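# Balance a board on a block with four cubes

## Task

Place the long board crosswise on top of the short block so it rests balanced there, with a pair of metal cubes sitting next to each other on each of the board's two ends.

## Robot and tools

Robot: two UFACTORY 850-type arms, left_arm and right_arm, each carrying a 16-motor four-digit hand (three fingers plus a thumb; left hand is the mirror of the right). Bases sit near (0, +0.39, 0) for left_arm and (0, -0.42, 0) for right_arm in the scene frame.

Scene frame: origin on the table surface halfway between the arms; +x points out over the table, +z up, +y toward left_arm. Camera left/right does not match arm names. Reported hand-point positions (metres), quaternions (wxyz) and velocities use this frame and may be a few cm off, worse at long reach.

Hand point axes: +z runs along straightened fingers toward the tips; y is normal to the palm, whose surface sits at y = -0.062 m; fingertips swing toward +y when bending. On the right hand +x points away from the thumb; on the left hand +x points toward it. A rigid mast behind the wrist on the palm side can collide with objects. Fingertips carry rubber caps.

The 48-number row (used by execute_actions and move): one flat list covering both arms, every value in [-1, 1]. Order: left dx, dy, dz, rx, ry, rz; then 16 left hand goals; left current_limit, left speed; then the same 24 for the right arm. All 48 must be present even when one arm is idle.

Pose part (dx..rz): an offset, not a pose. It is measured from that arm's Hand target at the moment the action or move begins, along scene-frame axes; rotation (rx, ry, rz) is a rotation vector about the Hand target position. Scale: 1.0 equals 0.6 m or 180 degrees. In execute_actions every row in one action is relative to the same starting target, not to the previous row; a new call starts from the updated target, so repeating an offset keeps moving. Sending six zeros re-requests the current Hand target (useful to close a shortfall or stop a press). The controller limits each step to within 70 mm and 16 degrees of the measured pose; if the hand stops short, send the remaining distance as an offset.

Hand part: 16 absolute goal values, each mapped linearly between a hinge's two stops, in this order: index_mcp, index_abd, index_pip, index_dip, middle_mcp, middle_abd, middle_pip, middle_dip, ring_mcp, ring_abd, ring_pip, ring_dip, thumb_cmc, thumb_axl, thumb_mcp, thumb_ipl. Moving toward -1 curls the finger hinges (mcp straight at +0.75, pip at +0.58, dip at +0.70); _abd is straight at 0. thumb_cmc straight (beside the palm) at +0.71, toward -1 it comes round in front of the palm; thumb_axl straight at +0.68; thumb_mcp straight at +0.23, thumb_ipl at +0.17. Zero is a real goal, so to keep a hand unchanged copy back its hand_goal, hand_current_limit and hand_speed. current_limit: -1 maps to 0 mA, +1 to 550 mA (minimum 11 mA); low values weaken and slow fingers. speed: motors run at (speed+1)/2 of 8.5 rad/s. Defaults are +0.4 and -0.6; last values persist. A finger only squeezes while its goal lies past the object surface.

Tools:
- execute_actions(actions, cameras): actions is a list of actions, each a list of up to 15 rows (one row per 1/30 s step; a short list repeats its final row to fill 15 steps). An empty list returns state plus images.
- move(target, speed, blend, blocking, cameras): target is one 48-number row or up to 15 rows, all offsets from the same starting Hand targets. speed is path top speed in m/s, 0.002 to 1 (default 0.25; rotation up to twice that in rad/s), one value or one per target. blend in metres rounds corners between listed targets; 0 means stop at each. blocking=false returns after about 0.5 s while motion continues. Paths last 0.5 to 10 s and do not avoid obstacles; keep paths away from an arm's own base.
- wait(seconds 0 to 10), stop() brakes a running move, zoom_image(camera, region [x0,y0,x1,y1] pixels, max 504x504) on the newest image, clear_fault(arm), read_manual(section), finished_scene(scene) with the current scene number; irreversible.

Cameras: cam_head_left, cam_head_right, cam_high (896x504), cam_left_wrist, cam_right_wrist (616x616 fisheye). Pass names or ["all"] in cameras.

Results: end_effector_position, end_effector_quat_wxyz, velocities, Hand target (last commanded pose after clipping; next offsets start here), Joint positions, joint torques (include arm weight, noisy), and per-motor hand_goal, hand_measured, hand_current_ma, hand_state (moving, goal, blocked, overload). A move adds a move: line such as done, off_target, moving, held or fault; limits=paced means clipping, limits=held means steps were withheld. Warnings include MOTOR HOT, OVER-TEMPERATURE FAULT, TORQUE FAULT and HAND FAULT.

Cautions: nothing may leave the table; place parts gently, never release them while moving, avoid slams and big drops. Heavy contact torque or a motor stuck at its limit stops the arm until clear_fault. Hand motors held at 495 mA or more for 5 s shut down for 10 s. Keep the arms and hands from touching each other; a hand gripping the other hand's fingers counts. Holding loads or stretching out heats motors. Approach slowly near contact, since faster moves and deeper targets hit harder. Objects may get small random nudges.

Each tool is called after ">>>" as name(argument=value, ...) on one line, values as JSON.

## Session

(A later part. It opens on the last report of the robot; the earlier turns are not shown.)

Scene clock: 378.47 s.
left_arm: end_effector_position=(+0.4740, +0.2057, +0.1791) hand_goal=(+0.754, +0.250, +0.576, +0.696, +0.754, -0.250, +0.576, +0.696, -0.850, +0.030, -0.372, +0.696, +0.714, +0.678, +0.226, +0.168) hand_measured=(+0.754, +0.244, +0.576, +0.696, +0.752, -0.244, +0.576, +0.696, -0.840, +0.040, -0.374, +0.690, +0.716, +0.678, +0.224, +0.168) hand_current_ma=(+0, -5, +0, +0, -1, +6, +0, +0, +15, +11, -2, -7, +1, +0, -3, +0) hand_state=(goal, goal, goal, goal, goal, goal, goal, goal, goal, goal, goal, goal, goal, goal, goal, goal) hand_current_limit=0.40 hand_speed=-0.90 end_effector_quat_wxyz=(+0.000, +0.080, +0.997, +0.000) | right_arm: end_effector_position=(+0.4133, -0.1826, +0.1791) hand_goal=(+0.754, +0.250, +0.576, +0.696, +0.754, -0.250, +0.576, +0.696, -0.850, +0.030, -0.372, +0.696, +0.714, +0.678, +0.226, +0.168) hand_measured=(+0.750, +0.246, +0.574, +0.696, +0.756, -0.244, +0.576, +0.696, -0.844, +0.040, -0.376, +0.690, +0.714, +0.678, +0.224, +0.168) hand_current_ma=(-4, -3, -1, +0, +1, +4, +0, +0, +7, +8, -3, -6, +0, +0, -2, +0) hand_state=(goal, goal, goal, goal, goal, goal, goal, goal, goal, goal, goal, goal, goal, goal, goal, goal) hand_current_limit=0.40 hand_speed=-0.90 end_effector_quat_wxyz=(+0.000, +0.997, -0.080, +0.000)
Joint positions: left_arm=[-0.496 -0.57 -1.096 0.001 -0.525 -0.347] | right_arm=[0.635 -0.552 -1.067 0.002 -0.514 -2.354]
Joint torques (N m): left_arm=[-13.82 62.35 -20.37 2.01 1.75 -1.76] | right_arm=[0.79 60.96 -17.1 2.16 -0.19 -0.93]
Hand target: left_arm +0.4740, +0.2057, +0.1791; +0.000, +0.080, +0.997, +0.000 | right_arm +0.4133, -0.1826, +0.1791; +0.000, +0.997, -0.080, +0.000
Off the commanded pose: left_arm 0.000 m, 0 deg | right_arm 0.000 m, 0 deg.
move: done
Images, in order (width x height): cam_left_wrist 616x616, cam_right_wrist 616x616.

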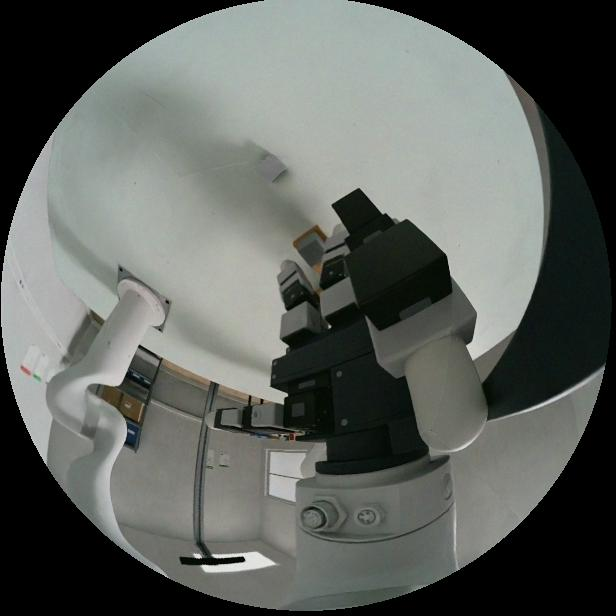

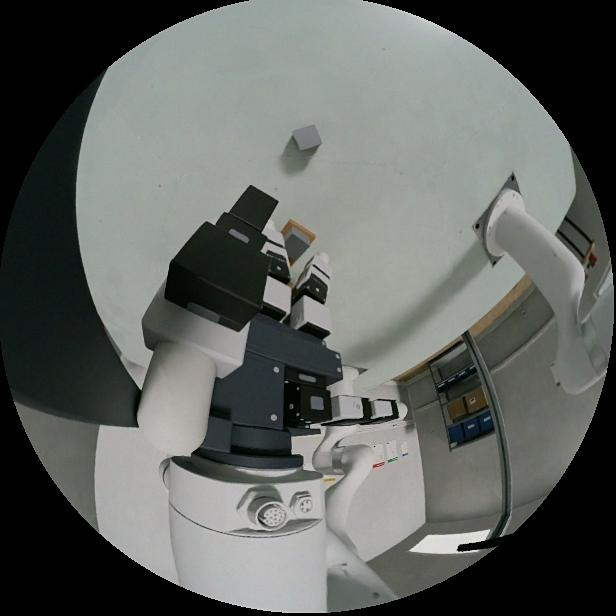

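>>> move(target=[[0,0,0.09,0,0,0, 0.754,0.25,0.576,0.696, 0.754,-0.25,0.576,0.696, -0.85,0.03,-0.372,0.696, 0.714,0.678,0.226,0.168, 0.4,-0.85, 0,0,0.09,0,0,0, 0.754,0.25,0.576,0.696, 0.754,-0.25,0.576,0.696, -0.85,0.03,-0.372,0.696, 0.714,0.678,0.226,0.168, 0.4,-0.85],[0.0512,0.1938,0.0515,0,0,0.0228, 0.754,0.25,0.576,0.696, 0.754,-0.25,0.576,0.696, -0.85,0.03,-0.372,0.696, 0.714,0.678,0.226,0.168, 0.4,-0.85, 0.022,-0.1985,0.0515,0,0,-0.1717, 0.754,0.25,0.576,0.696, 0.754,-0.25,0.576,0.696, -0.85,0.03,-0.372,0.696, 0.714,0.678,0.226,0.168, 0.4,-0.85],[0.0512,0.1938,0.0182,0,0,0.0228, 0.754,0.25,0.576,0.696, 0.754,-0.25,0.576,0.696, -0.85,0.03,-0.372,0.696, 0.714,0.678,0.226,0.168, 0.4,-0.85, 0.022,-0.1985,0.0182,0,0,-0.1717, 0.754,0.25,0.576,0.696, 0.754,-0.25,0.576,0.696, -0.85,0.03,-0.372,0.696, 0.714,0.678,0.226,0.168, 0.4,-0.85]], speed=[0.06,0.15,0.1], cameras=["all"])

>>> zoom_image(camera="cam_left_wrist", region=[230, 160, 410, 340])

>>> zoom_image(camera="cam_right_wrist", region=[200, 160, 380, 340])

>>> zoom_image(camera="cam_high", region=[370, 160, 530, 320])

Scene clock: 405.37 s.
left_arm: end_effector_position=(+0.5048, +0.3220, +0.1901) hand_goal=(+0.754, +0.250, +0.576, +0.696, +0.754, -0.250, +0.576, +0.696, -0.850, +0.030, -0.372, +0.696, +0.714, +0.678, +0.226, +0.168) hand_measured=(+0.754, +0.244, +0.576, +0.696, +0.752, -0.244, +0.576, +0.696, -0.840, +0.040, -0.374, +0.690, +0.716, +0.678, +0.224, +0.168) hand_current_ma=(+0, -5, +0, +0, -1, +5, +0, +0, +15, +11, -2, -7, +1, +0, -3, +0) hand_state=(goal, goal, goal, goal, goal, goal, goal, goal, goal, goal, goal, goal, goal, goal, goal, goal) hand_current_limit=0.40 hand_speed=-0.85 end_effector_quat_wxyz=(+0.000, +0.044, +0.999, +0.000) | right_arm: end_effector_position=(+0.4265, -0.3017, +0.1901) hand_goal=(+0.754, +0.250, +0.576, +0.696, +0.754, -0.250, +0.576, +0.696, -0.850, +0.030, -0.372, +0.696, +0.714, +0.678, +0.226, +0.168) hand_measured=(+0.750, +0.246, +0.574, +0.696, +0.756, -0.244, +0.576, +0.696, -0.844, +0.040, -0.376, +0.690, +0.714, +0.678, +0.224, +0.168) hand_current_ma=(-3, -3, -1, +0, +1, +4, +0, +0, +7, +8, -3, -6, +0, +0, -2, +0) hand_state=(goal, goal, goal, goal, goal, goal, goal, goal, goal, goal, goal, goal, goal, goal, goal, goal) hand_current_limit=0.40 hand_speed=-0.85 end_effector_quat_wxyz=(+0.000, +0.939, -0.343, +0.000)
Joint positions: left_arm=[-0.273 -0.53 -1.064 0 -0.533 -0.195] | right_arm=[0.343 -0.482 -0.99 0.001 -0.507 -2.106]
Joint torques (N m): left_arm=[13.21 36.39 -8.99 -0.64 1.88 1.41] | right_arm=[-5.71 31.81 -9.16 -2.53 2.11 0.83]
Hand target: left_arm +0.5048, +0.3220, +0.1900; +0.000, +0.044, +0.999, +0.000 | right_arm +0.4265, -0.3017, +0.1901; +0.000, +0.939, -0.343, +0.000
Off the commanded pose: left_arm 0.000 m, 0 deg | right_arm 0.000 m, 0 deg.
move: done

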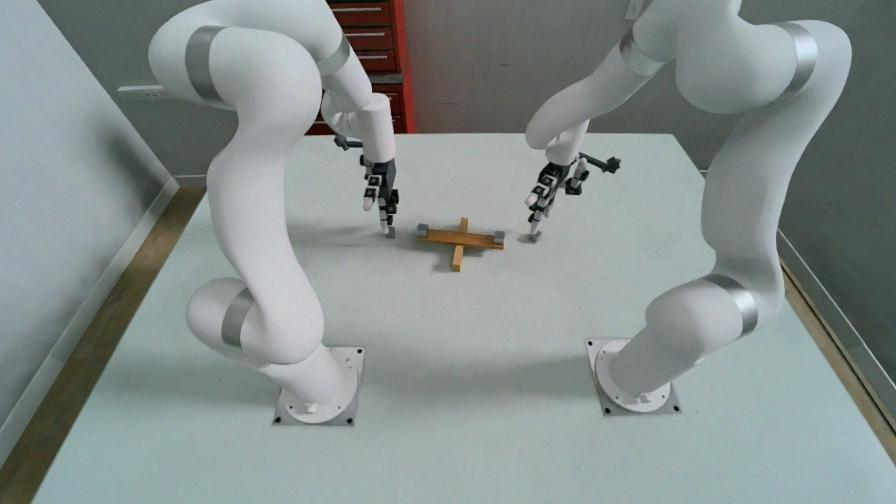

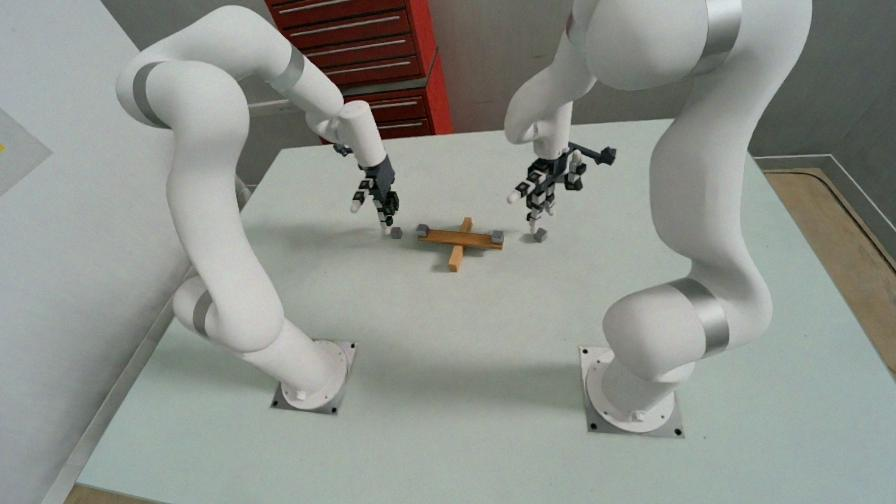

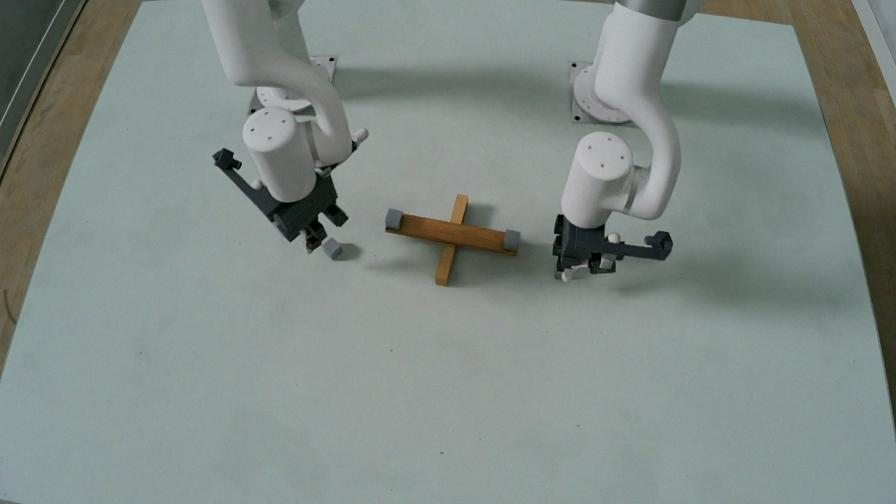

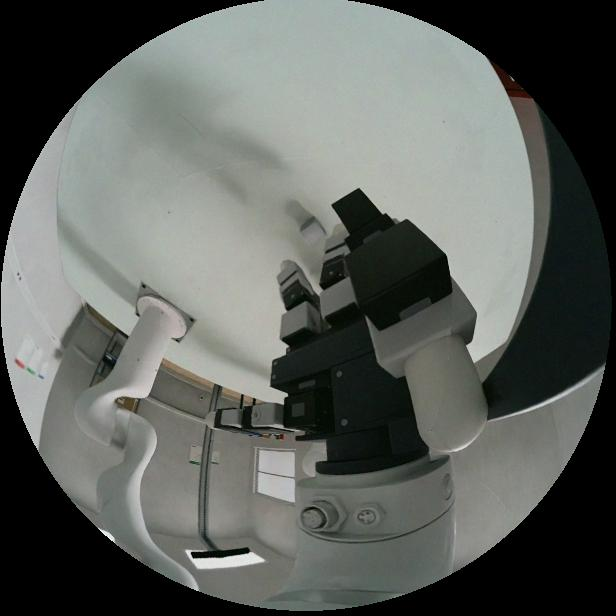

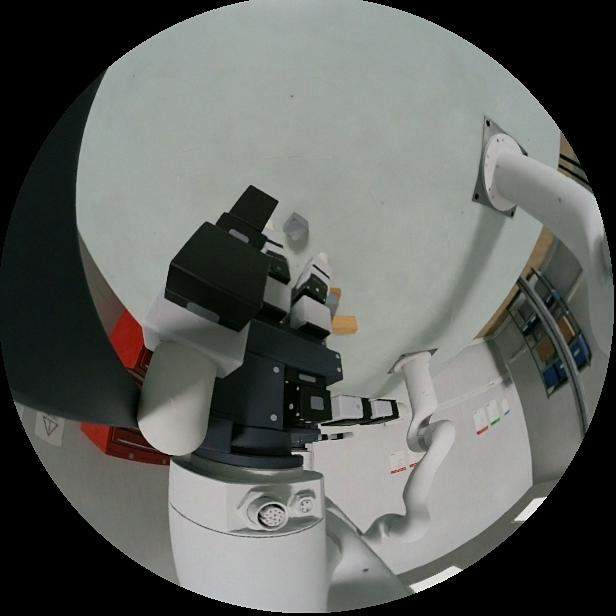

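Scaled by 2.800 from the camera's 616x616 image, which has a finer 880x880 frame.

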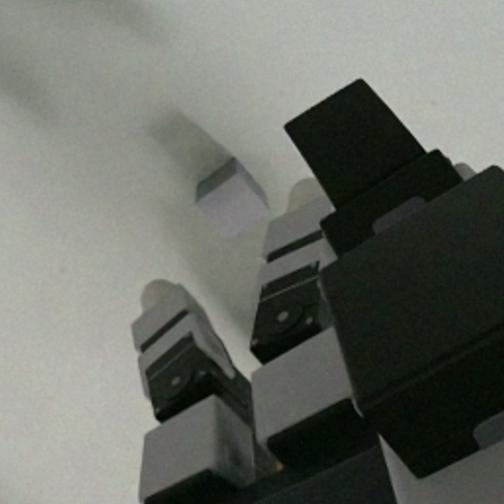

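Scaled by 2.800 from the camera's 616x616 image, which has a finer 880x880 frame.

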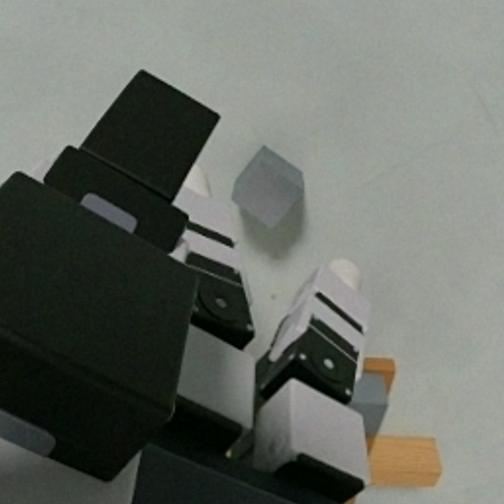

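Scaled by 3.150.

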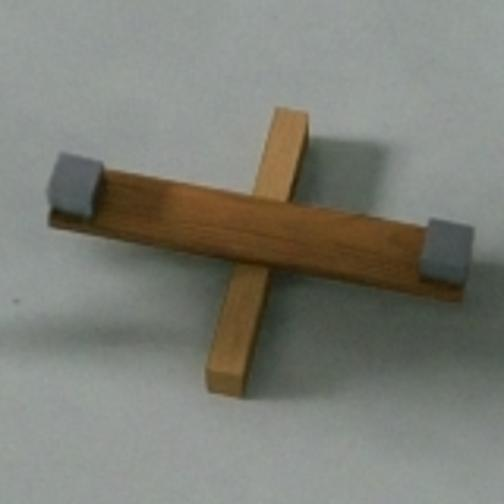

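>>> move(target=[-0.0073,0.0002,0,0,0,0.0278, 0.754,0.25,0.576,0.696, 0.754,-0.25,0.576,0.696, -0.85,0.03,-0.372,0.696, 0.714,0.678,0.226,0.168, 0.4,-0.85, 0.0023,0.0018,0,0,0,0.0139, 0.754,0.25,0.576,0.696, 0.754,-0.25,0.576,0.696, -0.85,0.03,-0.372,0.696, 0.714,0.678,0.226,0.168, 0.4,-0.85], speed=[0.05], cameras=["cam_left_wrist","cam_right_wrist"])

>>> zoom_image(camera="cam_left_wrist", region=[230, 160, 410, 340])

>>> zoom_image(camera="cam_right_wrist", region=[200, 160, 380, 340])

Scene clock: 457.00 s.
left_arm: end_effector_position=(+0.5004, +0.3221, +0.1900) hand_goal=(+0.754, +0.250, +0.576, +0.696, +0.754, -0.250, +0.576, +0.696, -0.850, +0.030, -0.372, +0.696, +0.714, +0.678, +0.226, +0.168) hand_measured=(+0.754, +0.244, +0.576, +0.696, +0.752, -0.244, +0.576, +0.696, -0.840, +0.040, -0.374, +0.690, +0.716, +0.678, +0.224, +0.168) hand_current_ma=(+0, -5, +0, +0, -1, +5, +0, +0, +15, +11, -2, -7, +1, +0, -3, +0) hand_state=(goal, goal, goal, goal, goal, goal, goal, goal, goal, goal, goal, goal, goal, goal, goal, goal) hand_current_limit=0.40 hand_speed=-0.85 end_effector_quat_wxyz=(+0.000, +0.000, +1.000, +0.000) | right_arm: end_effector_position=(+0.4279, -0.3006, +0.1901) hand_goal=(+0.754, +0.250, +0.576, +0.696, +0.754, -0.250, +0.576, +0.696, -0.850, +0.030, -0.372, +0.696, +0.714, +0.678, +0.226, +0.168) hand_measured=(+0.750, +0.246, +0.574, +0.696, +0.756, -0.244, +0.576, +0.696, -0.844, +0.040, -0.376, +0.690, +0.714, +0.678, +0.224, +0.168) hand_current_ma=(-3, -3, -1, +0, +1, +4, +0, +0, +7, +8, -3, -6, +0, +0, -2, +0) hand_state=(goal, goal, goal, goal, goal, goal, goal, goal, goal, goal, goal, goal, goal, goal, goal, goal) hand_current_limit=0.40 hand_speed=-0.85 end_effector_quat_wxyz=(+0.000, +0.947, -0.322, +0.000)
Joint positions: left_arm=[-0.268 -0.535 -1.072 0 -0.536 -0.277] | right_arm=[0.351 -0.483 -0.991 0.001 -0.508 -2.142]
Joint torques (N m): left_arm=[13.07 34.41 -25.65 4.65 -2.24 -1.87] | right_arm=[8.11 30.92 -17.01 1.15 -2.38 -1.12]
Hand target: left_arm +0.5004, +0.3221, +0.1900; +0.000, +0.000, +1.000, +0.000 | right_arm +0.4279, -0.3006, +0.1901; +0.000, +0.947, -0.323, +0.000
Off the commanded pose: left_arm 0.000 m, 0 deg | right_arm 0.000 m, 0 deg.
move: done
Images, in order (width x height): cam_left_wrist 616x616, cam_right_wrist 616x616.

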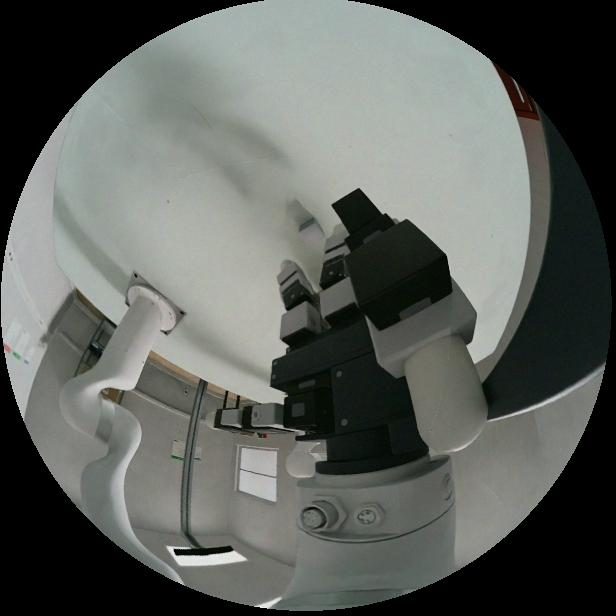

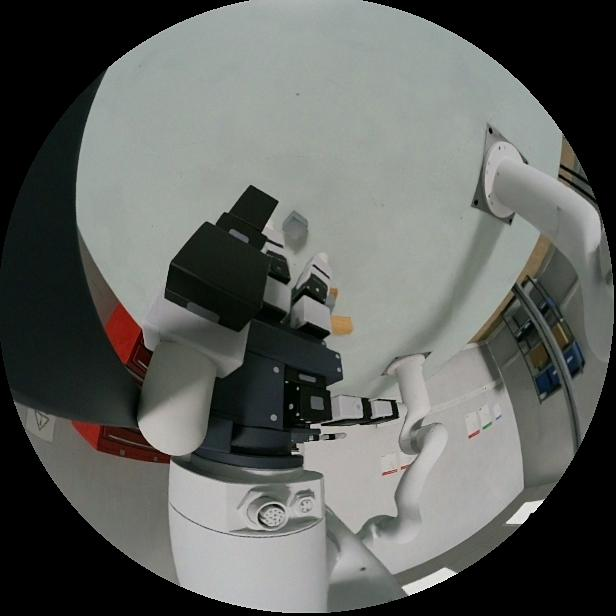

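Scaled by 2.800 from the camera's 616x616 image, which has a finer 880x880 frame.

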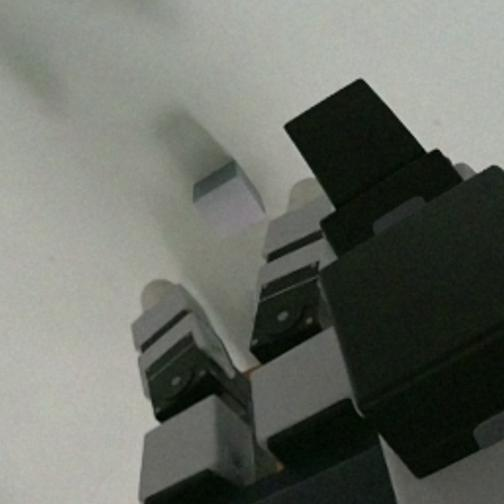

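Scaled by 2.800 from the camera's 616x616 image, which has a finer 880x880 frame.

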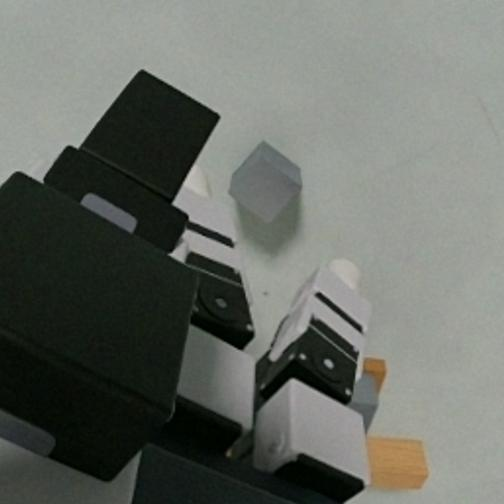

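>>> move(target=[[0,0,-0.1017,0,0,0, 0.754,0.25,0.576,0.696, 0.754,-0.25,0.576,0.696, -0.85,0.03,-0.372,0.696, 0.714,0.678,0.226,0.168, 0.4,-0.85, 0,0,-0.1017,0,0,0, 0.754,0.25,0.576,0.696, 0.754,-0.25,0.576,0.696, -0.85,0.03,-0.372,0.696, 0.714,0.678,0.226,0.168, 0.4,-0.85],[0,0,-0.1017,0,0,0, 0.754,-0.12,0.576,0.696, 0.754,0.12,0.576,0.696, -0.85,0.03,-0.372,0.696, 0.714,0.678,0.226,0.168, 0.4,-0.85, 0,0,-0.1017,0,0,0, 0.754,-0.12,0.576,0.696, 0.754,0.12,0.576,0.696, -0.85,0.03,-0.372,0.696, 0.714,0.678,0.226,0.168, 0.4,-0.85]], speed=[0.08,0.08], cameras=["cam_left_wrist","cam_right_wrist"])

>>> zoom_image(camera="cam_left_wrist", region=[230, 160, 410, 340])

>>> zoom_image(camera="cam_right_wrist", region=[200, 160, 380, 340])

Scene clock: 469.93 s.
left_arm: end_effector_position=(+0.5004, +0.3221, +0.1290) hand_goal=(+0.754, -0.120, +0.576, +0.696, +0.754, +0.120, +0.576, +0.696, -0.850, +0.030, -0.372, +0.696, +0.714, +0.678, +0.226, +0.168) hand_measured=(+0.754, +0.018, +0.576, +0.696, +0.752, -0.030, +0.576, +0.696, -0.840, +0.040, -0.374, +0.690, +0.716, +0.678, +0.224, +0.168) hand_current_ma=(+0, +385, +0, +0, -2, -385, +0, +0, +15, +11, -2, -7, +1, +0, -3, +0) hand_state=(goal, blocked, goal, goal, goal, blocked, goal, goal, goal, goal, goal, goal, goal, goal, goal, goal) hand_current_limit=0.40 hand_speed=-0.85 end_effector_quat_wxyz=(+0.000, +0.000, +1.000, +0.000) | right_arm: end_effector_position=(+0.4279, -0.3006, +0.1290) hand_goal=(+0.754, -0.120, +0.576, +0.696, +0.754, +0.120, +0.576, +0.696, -0.850, +0.030, -0.372, +0.696, +0.714, +0.678, +0.226, +0.168) hand_measured=(+0.750, +0.012, +0.574, +0.696, +0.756, -0.032, +0.576, +0.696, -0.844, +0.040, -0.376, +0.690, +0.714, +0.678, +0.224, +0.168) hand_current_ma=(-4, +358, -1, +0, +2, -385, +0, +0, +7, +8, -3, -6, +0, +0, -2, +0) hand_state=(goal, blocked, goal, goal, goal, blocked, goal, goal, goal, goal, goal, goal, goal, goal, goal, goal) hand_current_limit=0.40 hand_speed=-0.85 end_effector_quat_wxyz=(+0.000, +0.947, -0.323, +0.000)
Joint positions: left_arm=[-0.268 -0.644 -1.067 0.001 -0.422 -0.278] | right_arm=[0.351 -0.597 -0.986 0.002 -0.388 -2.142]
Joint torques (N m): left_arm=[10.17 38.46 -23.82 4.83 1.65 -1.8] | right_arm=[6.77 34.65 -16.12 2.74 1.85 -1.04]
Hand target: left_arm +0.5004, +0.3221, +0.1290; +0.000, +0.000, +1.000, +0.000 | right_arm +0.4279, -0.3006, +0.1290; +0.000, +0.947, -0.323, +0.000
Off the commanded pose: left_arm 0.000 m, 0 deg | right_arm 0.000 m, 0 deg.
move: done
Images, in order (width x height): cam_left_wrist 616x616, cam_right_wrist 616x616.

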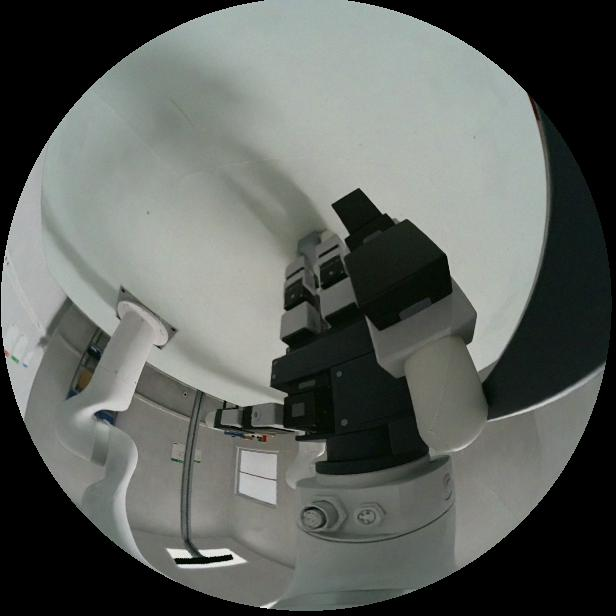

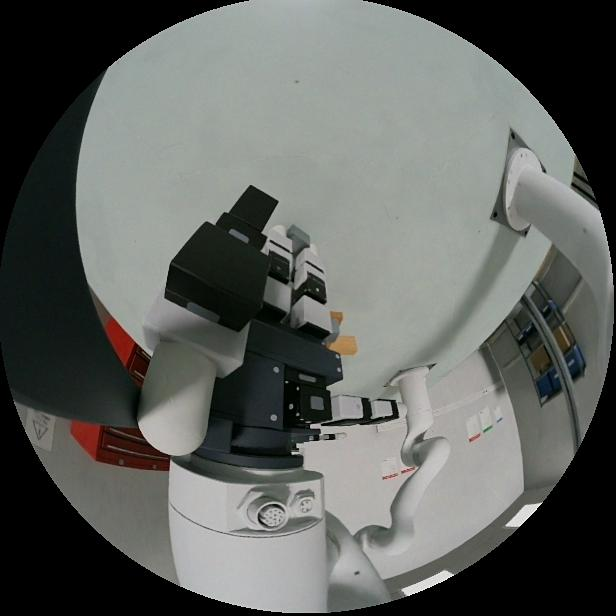

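Scaled by 2.800 from the camera's 616x616 image, which has a finer 880x880 frame.

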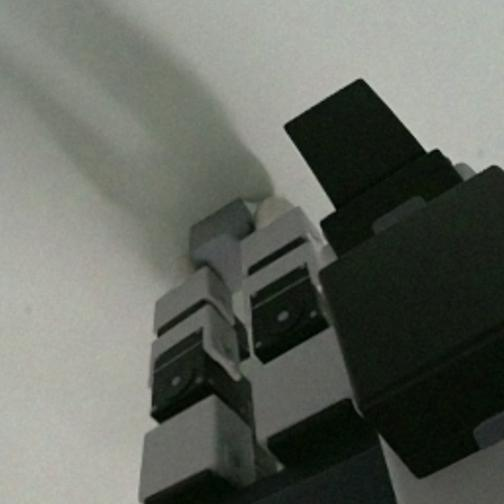

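Scaled by 2.800 from the camera's 616x616 image, which has a finer 880x880 frame.

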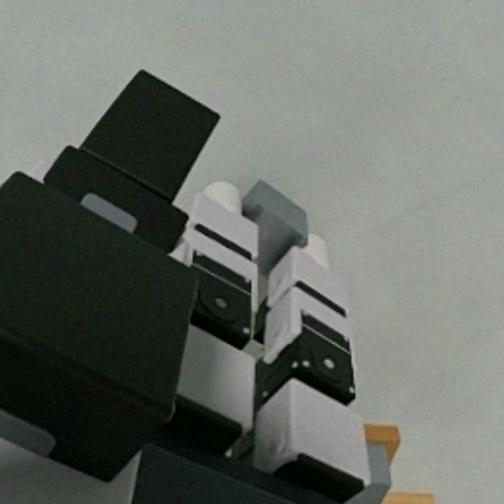

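>>> move(target=[[0,0,0.2017,0,0,0, 0.754,-0.12,0.576,0.696, 0.754,0.12,0.576,0.696, -0.85,0.03,-0.372,0.696, 0.714,0.678,0.226,0.168, 0.4,-0.85, 0,0,0.2017,0,0,0, 0.754,-0.12,0.576,0.696, 0.754,0.12,0.576,0.696, -0.85,0.03,-0.372,0.696, 0.714,0.678,0.226,0.168, 0.4,-0.85],[-0.0527,-0.2483,0.2017,0,0,-0.0508, 0.754,-0.12,0.576,0.696, 0.754,0.12,0.576,0.696, -0.85,0.03,-0.372,0.696, 0.714,0.678,0.226,0.168, 0.4,-0.85, -0.0157,0.2510,0.2017,0,0,0.1583, 0.754,-0.12,0.576,0.696, 0.754,0.12,0.576,0.696, -0.85,0.03,-0.372,0.696, 0.714,0.678,0.226,0.168, 0.4,-0.85],[-0.0527,-0.2483,0.1402,0,0,-0.0508, 0.754,-0.12,0.576,0.696, 0.754,0.12,0.576,0.696, -0.85,0.03,-0.372,0.696, 0.714,0.678,0.226,0.168, 0.4,-0.85, -0.0157,0.2510,0.1402,0,0,0.1583, 0.754,-0.12,0.576,0.696, 0.754,0.12,0.576,0.696, -0.85,0.03,-0.372,0.696, 0.714,0.678,0.226,0.168, 0.4,-0.85]], speed=[0.1,0.15,0.06], cameras=["all"])

>>> zoom_image(camera="cam_left_wrist", region=[260, 170, 360, 270])

>>> zoom_image(camera="cam_right_wrist", region=[250, 170, 350, 270])

>>> zoom_image(camera="cam_head_left", region=[390, 170, 530, 310])

Scene clock: 492.50 s.
left_arm: end_effector_position=(+0.4688, +0.1731, +0.2132) hand_goal=(+0.754, -0.120, +0.576, +0.696, +0.754, +0.120, +0.576, +0.696, -0.850, +0.030, -0.372, +0.696, +0.714, +0.678, +0.226, +0.168) hand_measured=(+0.754, +0.018, +0.576, +0.696, +0.750, -0.030, +0.576, +0.696, -0.840, +0.040, -0.374, +0.690, +0.716, +0.678, +0.224, +0.168) hand_current_ma=(+1, +385, +0, +0, -3, -385, +0, +0, +15, +11, -2, -7, +1, +0, -3, +0) hand_state=(goal, blocked, goal, goal, goal, blocked, goal, goal, goal, goal, goal, goal, goal, goal, goal, goal) hand_current_limit=0.40 hand_speed=-0.85 end_effector_quat_wxyz=(+0.000, +0.080, +0.997, +0.000) | right_arm: end_effector_position=(+0.4185, -0.1500, +0.2132) hand_goal=(+0.754, -0.120, +0.576, +0.696, +0.754, +0.120, +0.576, +0.696, -0.850, +0.030, -0.372, +0.696, +0.714, +0.678, +0.226, +0.168) hand_measured=(+0.748, +0.012, +0.574, +0.696, +0.758, -0.032, +0.578, +0.696, -0.844, +0.040, -0.376, +0.690, +0.714, +0.678, +0.224, +0.168) hand_current_ma=(-6, +358, -2, +0, +4, -385, +1, +0, +7, +8, -3, -6, +0, +0, -2, +0) hand_state=(goal, blocked, goal, goal, goal, blocked, goal, goal, goal, goal, goal, goal, goal, goal, goal, goal) hand_current_limit=0.40 hand_speed=-0.85 end_effector_quat_wxyz=(+0.000, +0.997, -0.080, +0.000)
Joint positions: left_arm=[-0.551 -0.54 -1.144 0.001 -0.604 -0.401] | right_arm=[0.676 -0.545 -1.152 0.001 -0.607 -2.314]
Joint torques (N m): left_arm=[-14.38 36.81 -9.75 4.48 1.91 -1.82] | right_arm=[10.64 35.79 -10.28 3.3 2.06 -1.08]
Hand target: left_arm +0.4688, +0.1731, +0.2131; +0.000, +0.080, +0.997, +0.000 | right_arm +0.4185, -0.1500, +0.2132; +0.000, +0.997, -0.080, +0.000
Off the commanded pose: left_arm 0.000 m, 0 deg | right_arm 0.000 m, 0 deg.
move: done

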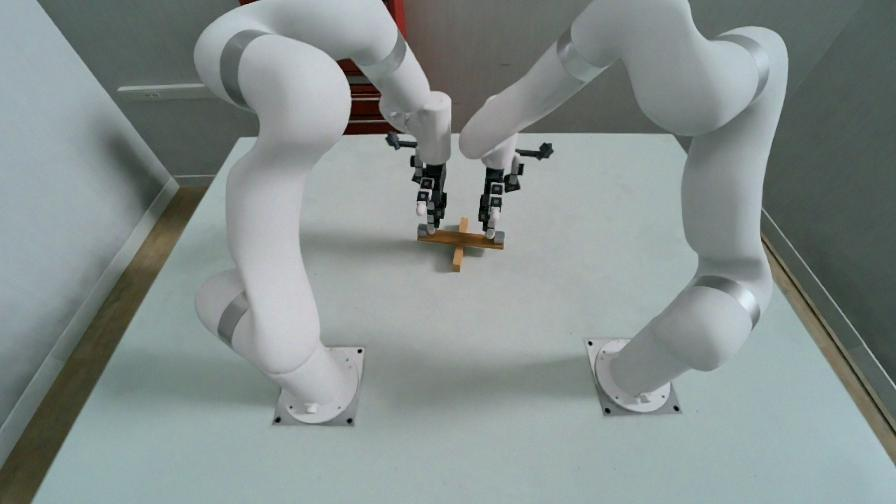

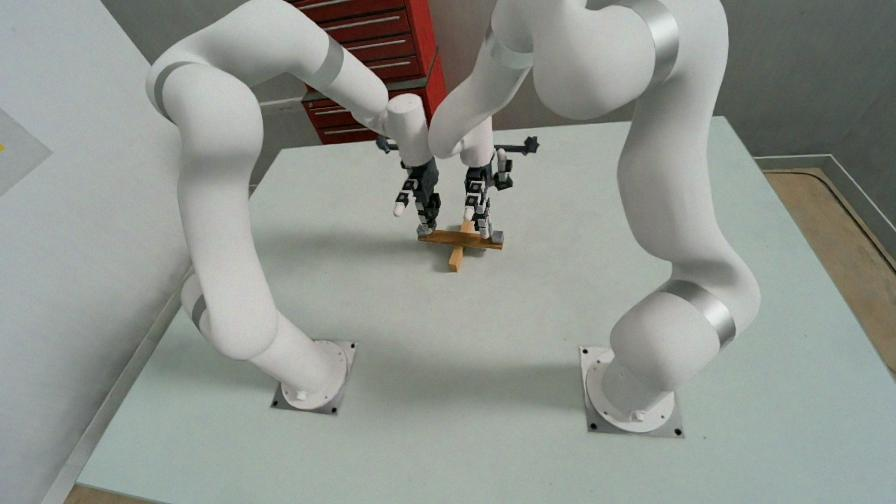

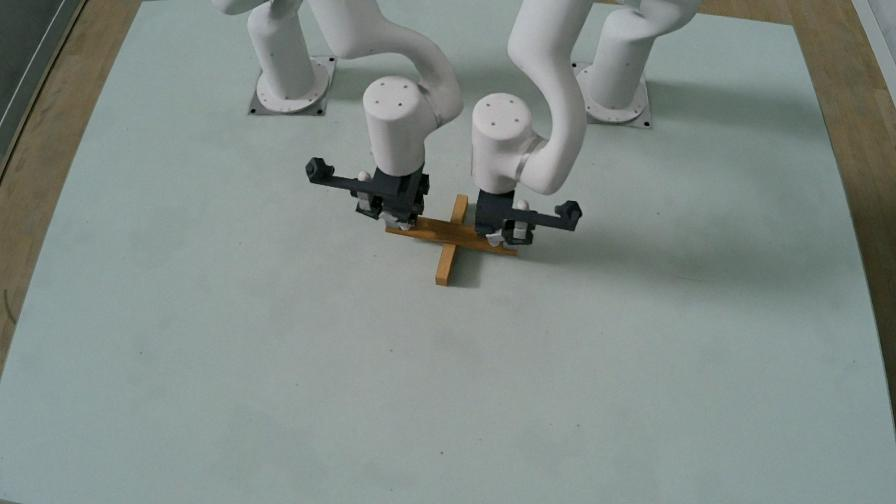

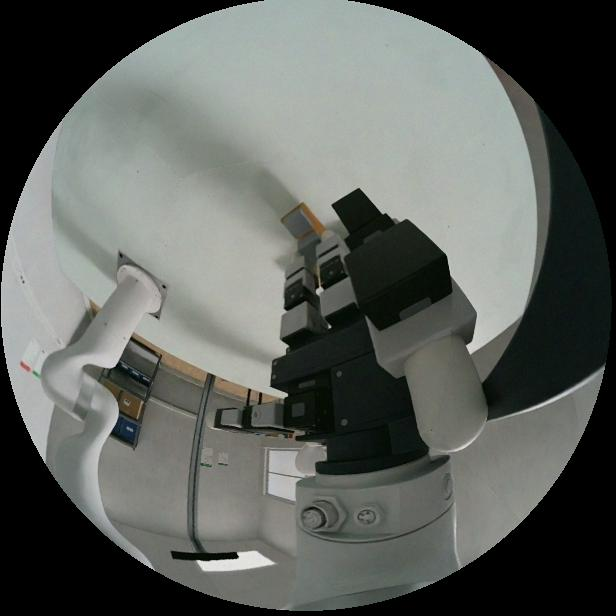

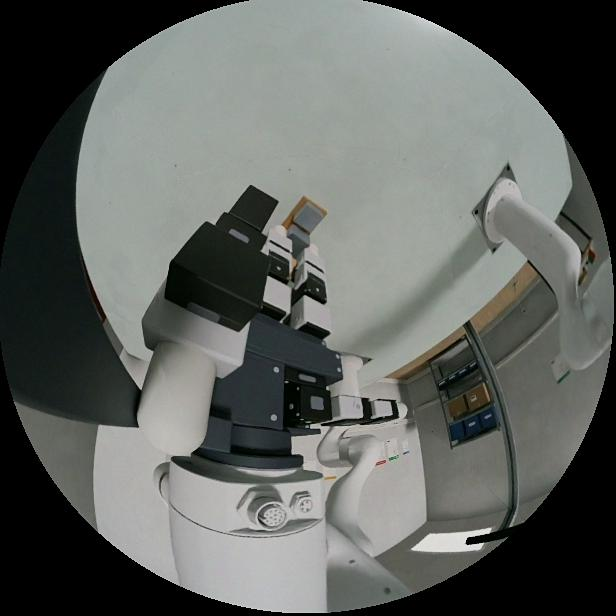

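Scaled by 5.040 from the camera's 616x616 image, which has a finer 880x880 frame.

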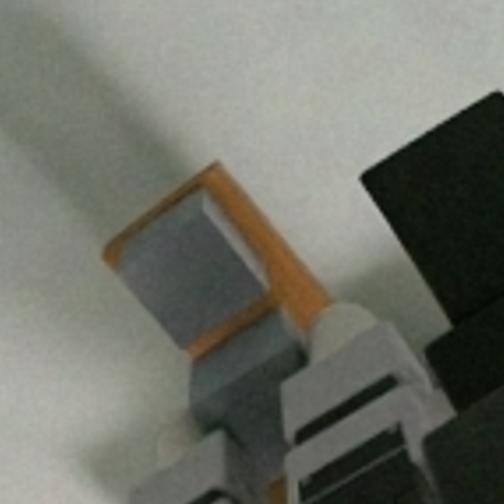

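Scaled by 5.040 from the camera's 616x616 image, which has a finer 880x880 frame.

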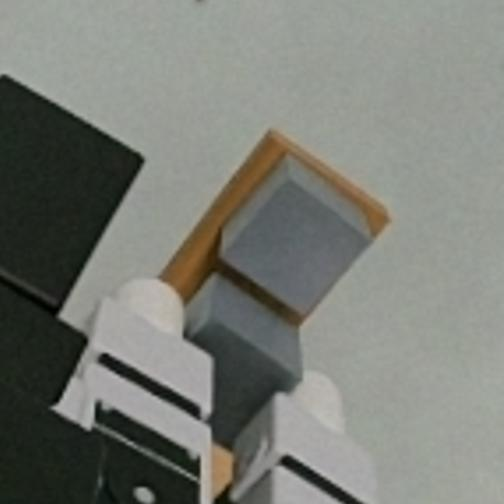

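Scaled by 3.600.

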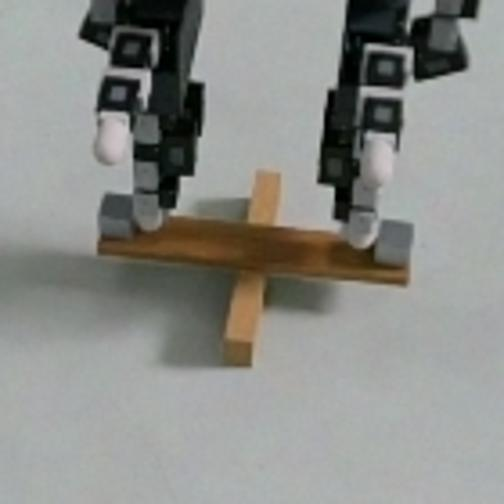

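>>> move(target=[[0.0007,0.0041,0,0,0,0, 0.754,-0.12,0.576,0.696, 0.754,0.12,0.576,0.696, -0.85,0.03,-0.372,0.696, 0.714,0.678,0.226,0.168, 0.4,-0.85, 0.0002,0.0012,0,0,0,0, 0.754,-0.12,0.576,0.696, 0.754,0.12,0.576,0.696, -0.85,0.03,-0.372,0.696, 0.714,0.678,0.226,0.168, 0.4,-0.85],[0.0007,0.0041,-0.05,0,0,0, 0.754,-0.12,0.576,0.696, 0.754,0.12,0.576,0.696, -0.85,0.03,-0.372,0.696, 0.714,0.678,0.226,0.168, 0.4,-0.85, 0.0002,0.0012,-0.05,0,0,0, 0.754,-0.12,0.576,0.696, 0.754,0.12,0.576,0.696, -0.85,0.03,-0.372,0.696, 0.714,0.678,0.226,0.168, 0.4,-0.85],[0.0007,0.0041,-0.0565,0,0,0, 0.754,-0.12,0.576,0.696, 0.754,0.12,0.576,0.696, -0.85,0.03,-0.372,0.696, 0.714,0.678,0.226,0.168, 0.4,-0.85, 0.0002,0.0012,-0.0565,0,0,0, 0.754,-0.12,0.576,0.696, 0.754,0.12,0.576,0.696, -0.85,0.03,-0.372,0.696, 0.714,0.678,0.226,0.168, 0.4,-0.85]], speed=[0.02,0.04,0.01], cameras=["cam_left_wrist","cam_right_wrist"])

>>> zoom_image(camera="cam_left_wrist", region=[260, 170, 360, 270])

>>> zoom_image(camera="cam_right_wrist", region=[250, 170, 350, 270])

Scene clock: 516.80 s.
left_arm: end_effector_position=(+0.4692, +0.1756, +0.1794) hand_goal=(+0.754, -0.120, +0.576, +0.696, +0.754, +0.120, +0.576, +0.696, -0.850, +0.030, -0.372, +0.696, +0.714, +0.678, +0.226, +0.168) hand_measured=(+0.754, +0.018, +0.576, +0.696, +0.750, -0.030, +0.576, +0.696, -0.840, +0.040, -0.374, +0.690, +0.716, +0.678, +0.224, +0.168) hand_current_ma=(+0, +385, +0, +0, -3, -385, +0, +0, +15, +11, -2, -7, +1, +0, -3, +0) hand_state=(goal, blocked, goal, goal, goal, blocked, goal, goal, goal, goal, goal, goal, goal, goal, goal, goal) hand_current_limit=0.40 hand_speed=-0.85 end_effector_quat_wxyz=(+0.000, +0.080, +0.997, +0.000) | right_arm: end_effector_position=(+0.4186, -0.1492, +0.1794) hand_goal=(+0.754, -0.120, +0.576, +0.696, +0.754, +0.120, +0.576, +0.696, -0.850, +0.030, -0.372, +0.696, +0.714, +0.678, +0.226, +0.168) hand_measured=(+0.748, +0.012, +0.574, +0.696, +0.758, -0.032, +0.578, +0.696, -0.844, +0.040, -0.376, +0.690, +0.714, +0.678, +0.224, +0.168) hand_current_ma=(-6, +358, -2, +0, +3, -385, +1, +0, +7, +8, -3, -6, +0, +0, -2, +0) hand_state=(goal, blocked, goal, goal, goal, blocked, goal, goal, goal, goal, goal, goal, goal, goal, goal, goal) hand_current_limit=0.40 hand_speed=-0.85 end_effector_quat_wxyz=(+0.000, +0.997, -0.080, +0.000)
Joint positions: left_arm=[-0.547 -0.592 -1.131 0.001 -0.539 -0.397] | right_arm=[0.677 -0.599 -1.144 0.001 -0.544 -2.313]
Joint torques (N m): left_arm=[14.81 34.93 -7.28 4.31 2.05 0.72] | right_arm=[9.2 34.29 -8.32 3.02 2.58 -0.81]
Hand target: left_arm +0.4692, +0.1756, +0.1792; +0.000, +0.080, +0.997, +0.000 | right_arm +0.4186, -0.1493, +0.1793; +0.000, +0.997, -0.080, +0.000
Off the commanded pose: left_arm 0.000 m, 0 deg | right_arm 0.000 m, 0 deg.
move: done
Images, in order (width x height): cam_left_wrist 616x616, cam_right_wrist 616x616.

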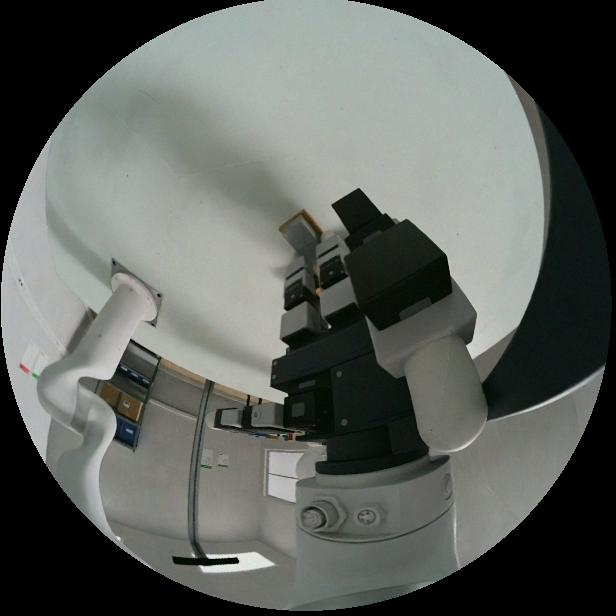

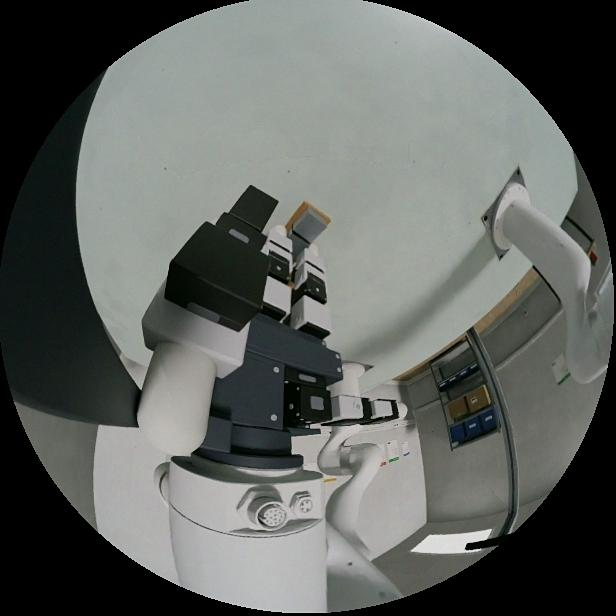

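Scaled by 5.040 from the camera's 616x616 image, which has a finer 880x880 frame.

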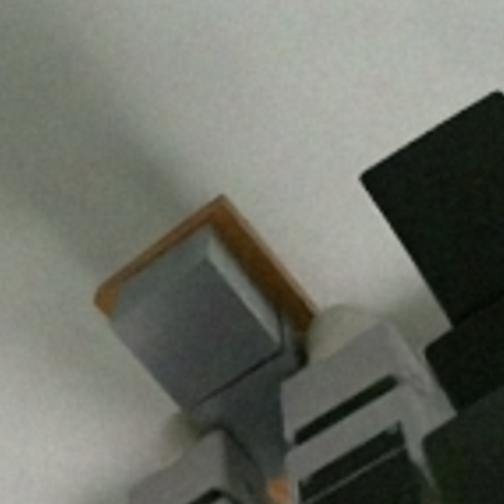

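Scaled by 5.040 from the camera's 616x616 image, which has a finer 880x880 frame.

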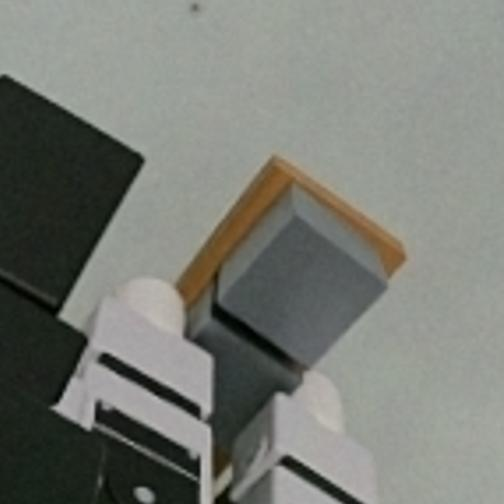

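>>> move(target=[[0,0,-0.0008,0,0,0, 0.754,-0.12,0.576,0.696, 0.754,0.12,0.576,0.696, -0.85,0.03,-0.372,0.696, 0.714,0.678,0.226,0.168, 0.4,-0.85, 0,0,-0.0004,0,0,0, 0.754,0.25,0.576,0.696, 0.754,-0.25,0.576,0.696, -0.85,0.03,-0.372,0.696, 0.714,0.678,0.226,0.168, 0.4,-0.9],[0,0,-0.0008,0,0,0, 0.754,0.25,0.576,0.696, 0.754,-0.25,0.576,0.696, -0.85,0.03,-0.372,0.696, 0.714,0.678,0.226,0.168, 0.4,-0.9, 0,0,-0.0004,0,0,0, 0.754,0.25,0.576,0.696, 0.754,-0.25,0.576,0.696, -0.85,0.03,-0.372,0.696, 0.714,0.678,0.226,0.168, 0.4,-0.9]], speed=[0.01,0.01], cameras=["cam_left_wrist","cam_right_wrist"])

>>> zoom_image(camera="cam_left_wrist", region=[240, 160, 360, 280])

>>> zoom_image(camera="cam_right_wrist", region=[240, 160, 360, 280])

Scene clock: 529.90 s.
left_arm: end_effector_position=(+0.4692, +0.1756, +0.1787) hand_goal=(+0.754, +0.250, +0.576, +0.696, +0.754, -0.250, +0.576, +0.696, -0.850, +0.030, -0.372, +0.696, +0.714, +0.678, +0.226, +0.168) hand_measured=(+0.754, +0.244, +0.576, +0.696, +0.750, -0.244, +0.576, +0.696, -0.840, +0.040, -0.374, +0.690, +0.716, +0.678, +0.224, +0.168) hand_current_ma=(+0, -5, +0, +0, -4, +6, +0, +0, +15, +11, -2, -7, +1, +0, -3, +0) hand_state=(goal, goal, goal, goal, goal, goal, goal, goal, goal, goal, goal, goal, goal, goal, goal, goal) hand_current_limit=0.40 hand_speed=-0.90 end_effector_quat_wxyz=(+0.000, +0.080, +0.997, +0.000) | right_arm: end_effector_position=(+0.4186, -0.1493, +0.1790) hand_goal=(+0.754, +0.250, +0.576, +0.696, +0.754, -0.250, +0.576, +0.696, -0.850, +0.030, -0.372, +0.696, +0.714, +0.678, +0.226, +0.168) hand_measured=(+0.750, +0.246, +0.574, +0.696, +0.756, -0.244, +0.578, +0.696, -0.844, +0.040, -0.376, +0.690, +0.714, +0.678, +0.224, +0.168) hand_current_ma=(-4, -3, -2, +0, +1, +4, +1, +0, +7, +8, -3, -6, +0, +0, -2, +0) hand_state=(goal, goal, goal, goal, goal, goal, goal, goal, goal, goal, goal, goal, goal, goal, goal, goal) hand_current_limit=0.40 hand_speed=-0.90 end_effector_quat_wxyz=(+0.000, +0.997, -0.080, +0.000)
Joint positions: left_arm=[-0.547 -0.592 -1.131 0.001 -0.538 -0.397] | right_arm=[0.677 -0.6 -1.144 0.001 -0.544 -2.313]
Joint torques (N m): left_arm=[11.33 38.33 -9.21 3.99 1.86 -1.37] | right_arm=[6.08 37.06 -14.45 1.08 2.12 -0.83]
Hand target: left_arm +0.4692, +0.1756, +0.1788; +0.000, +0.080, +0.997, +0.000 | right_arm +0.4186, -0.1493, +0.1790; +0.000, +0.997, -0.080, +0.000
Off the commanded pose: left_arm 0.000 m, 0 deg | right_arm 0.000 m, 0 deg.
move: done
Images, in order (width x height): cam_left_wrist 616x616, cam_right_wrist 616x616.

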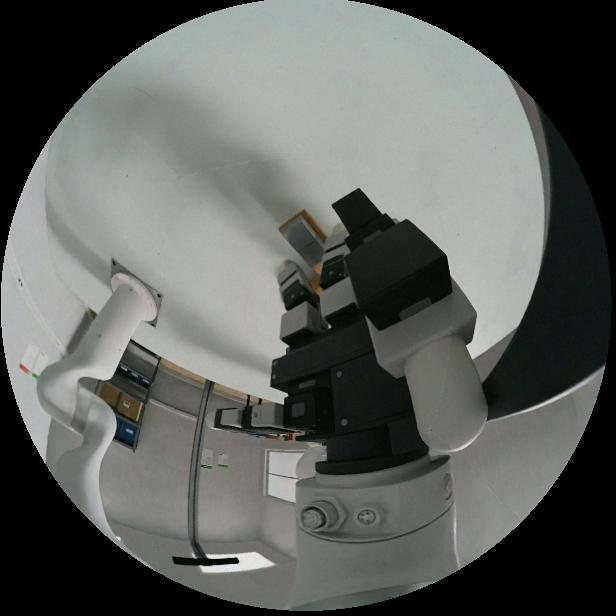

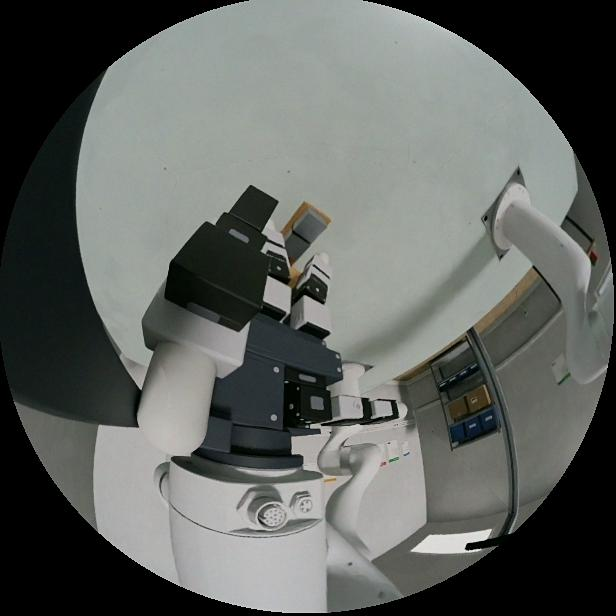

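Scaled by 4.200 from the camera's 616x616 image, which has a finer 880x880 frame.

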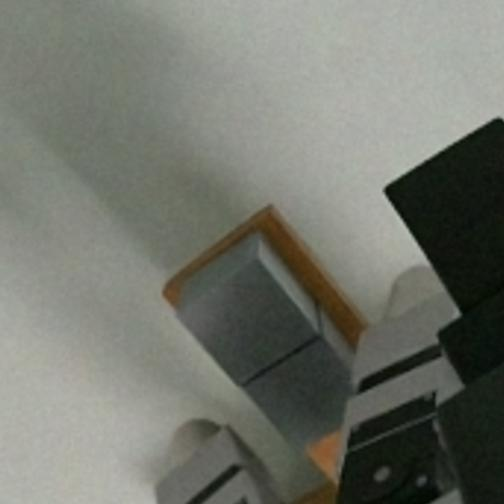

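Scaled by 4.200 from the camera's 616x616 image, which has a finer 880x880 frame.

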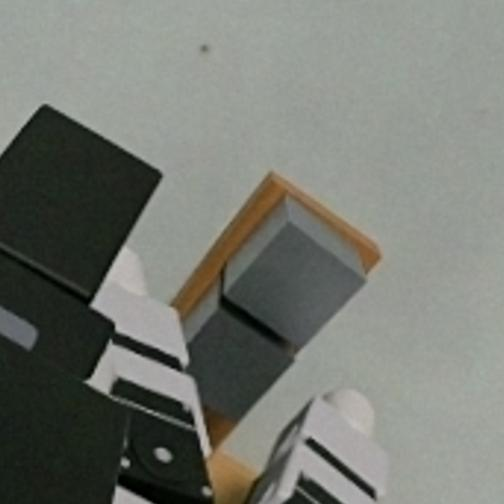

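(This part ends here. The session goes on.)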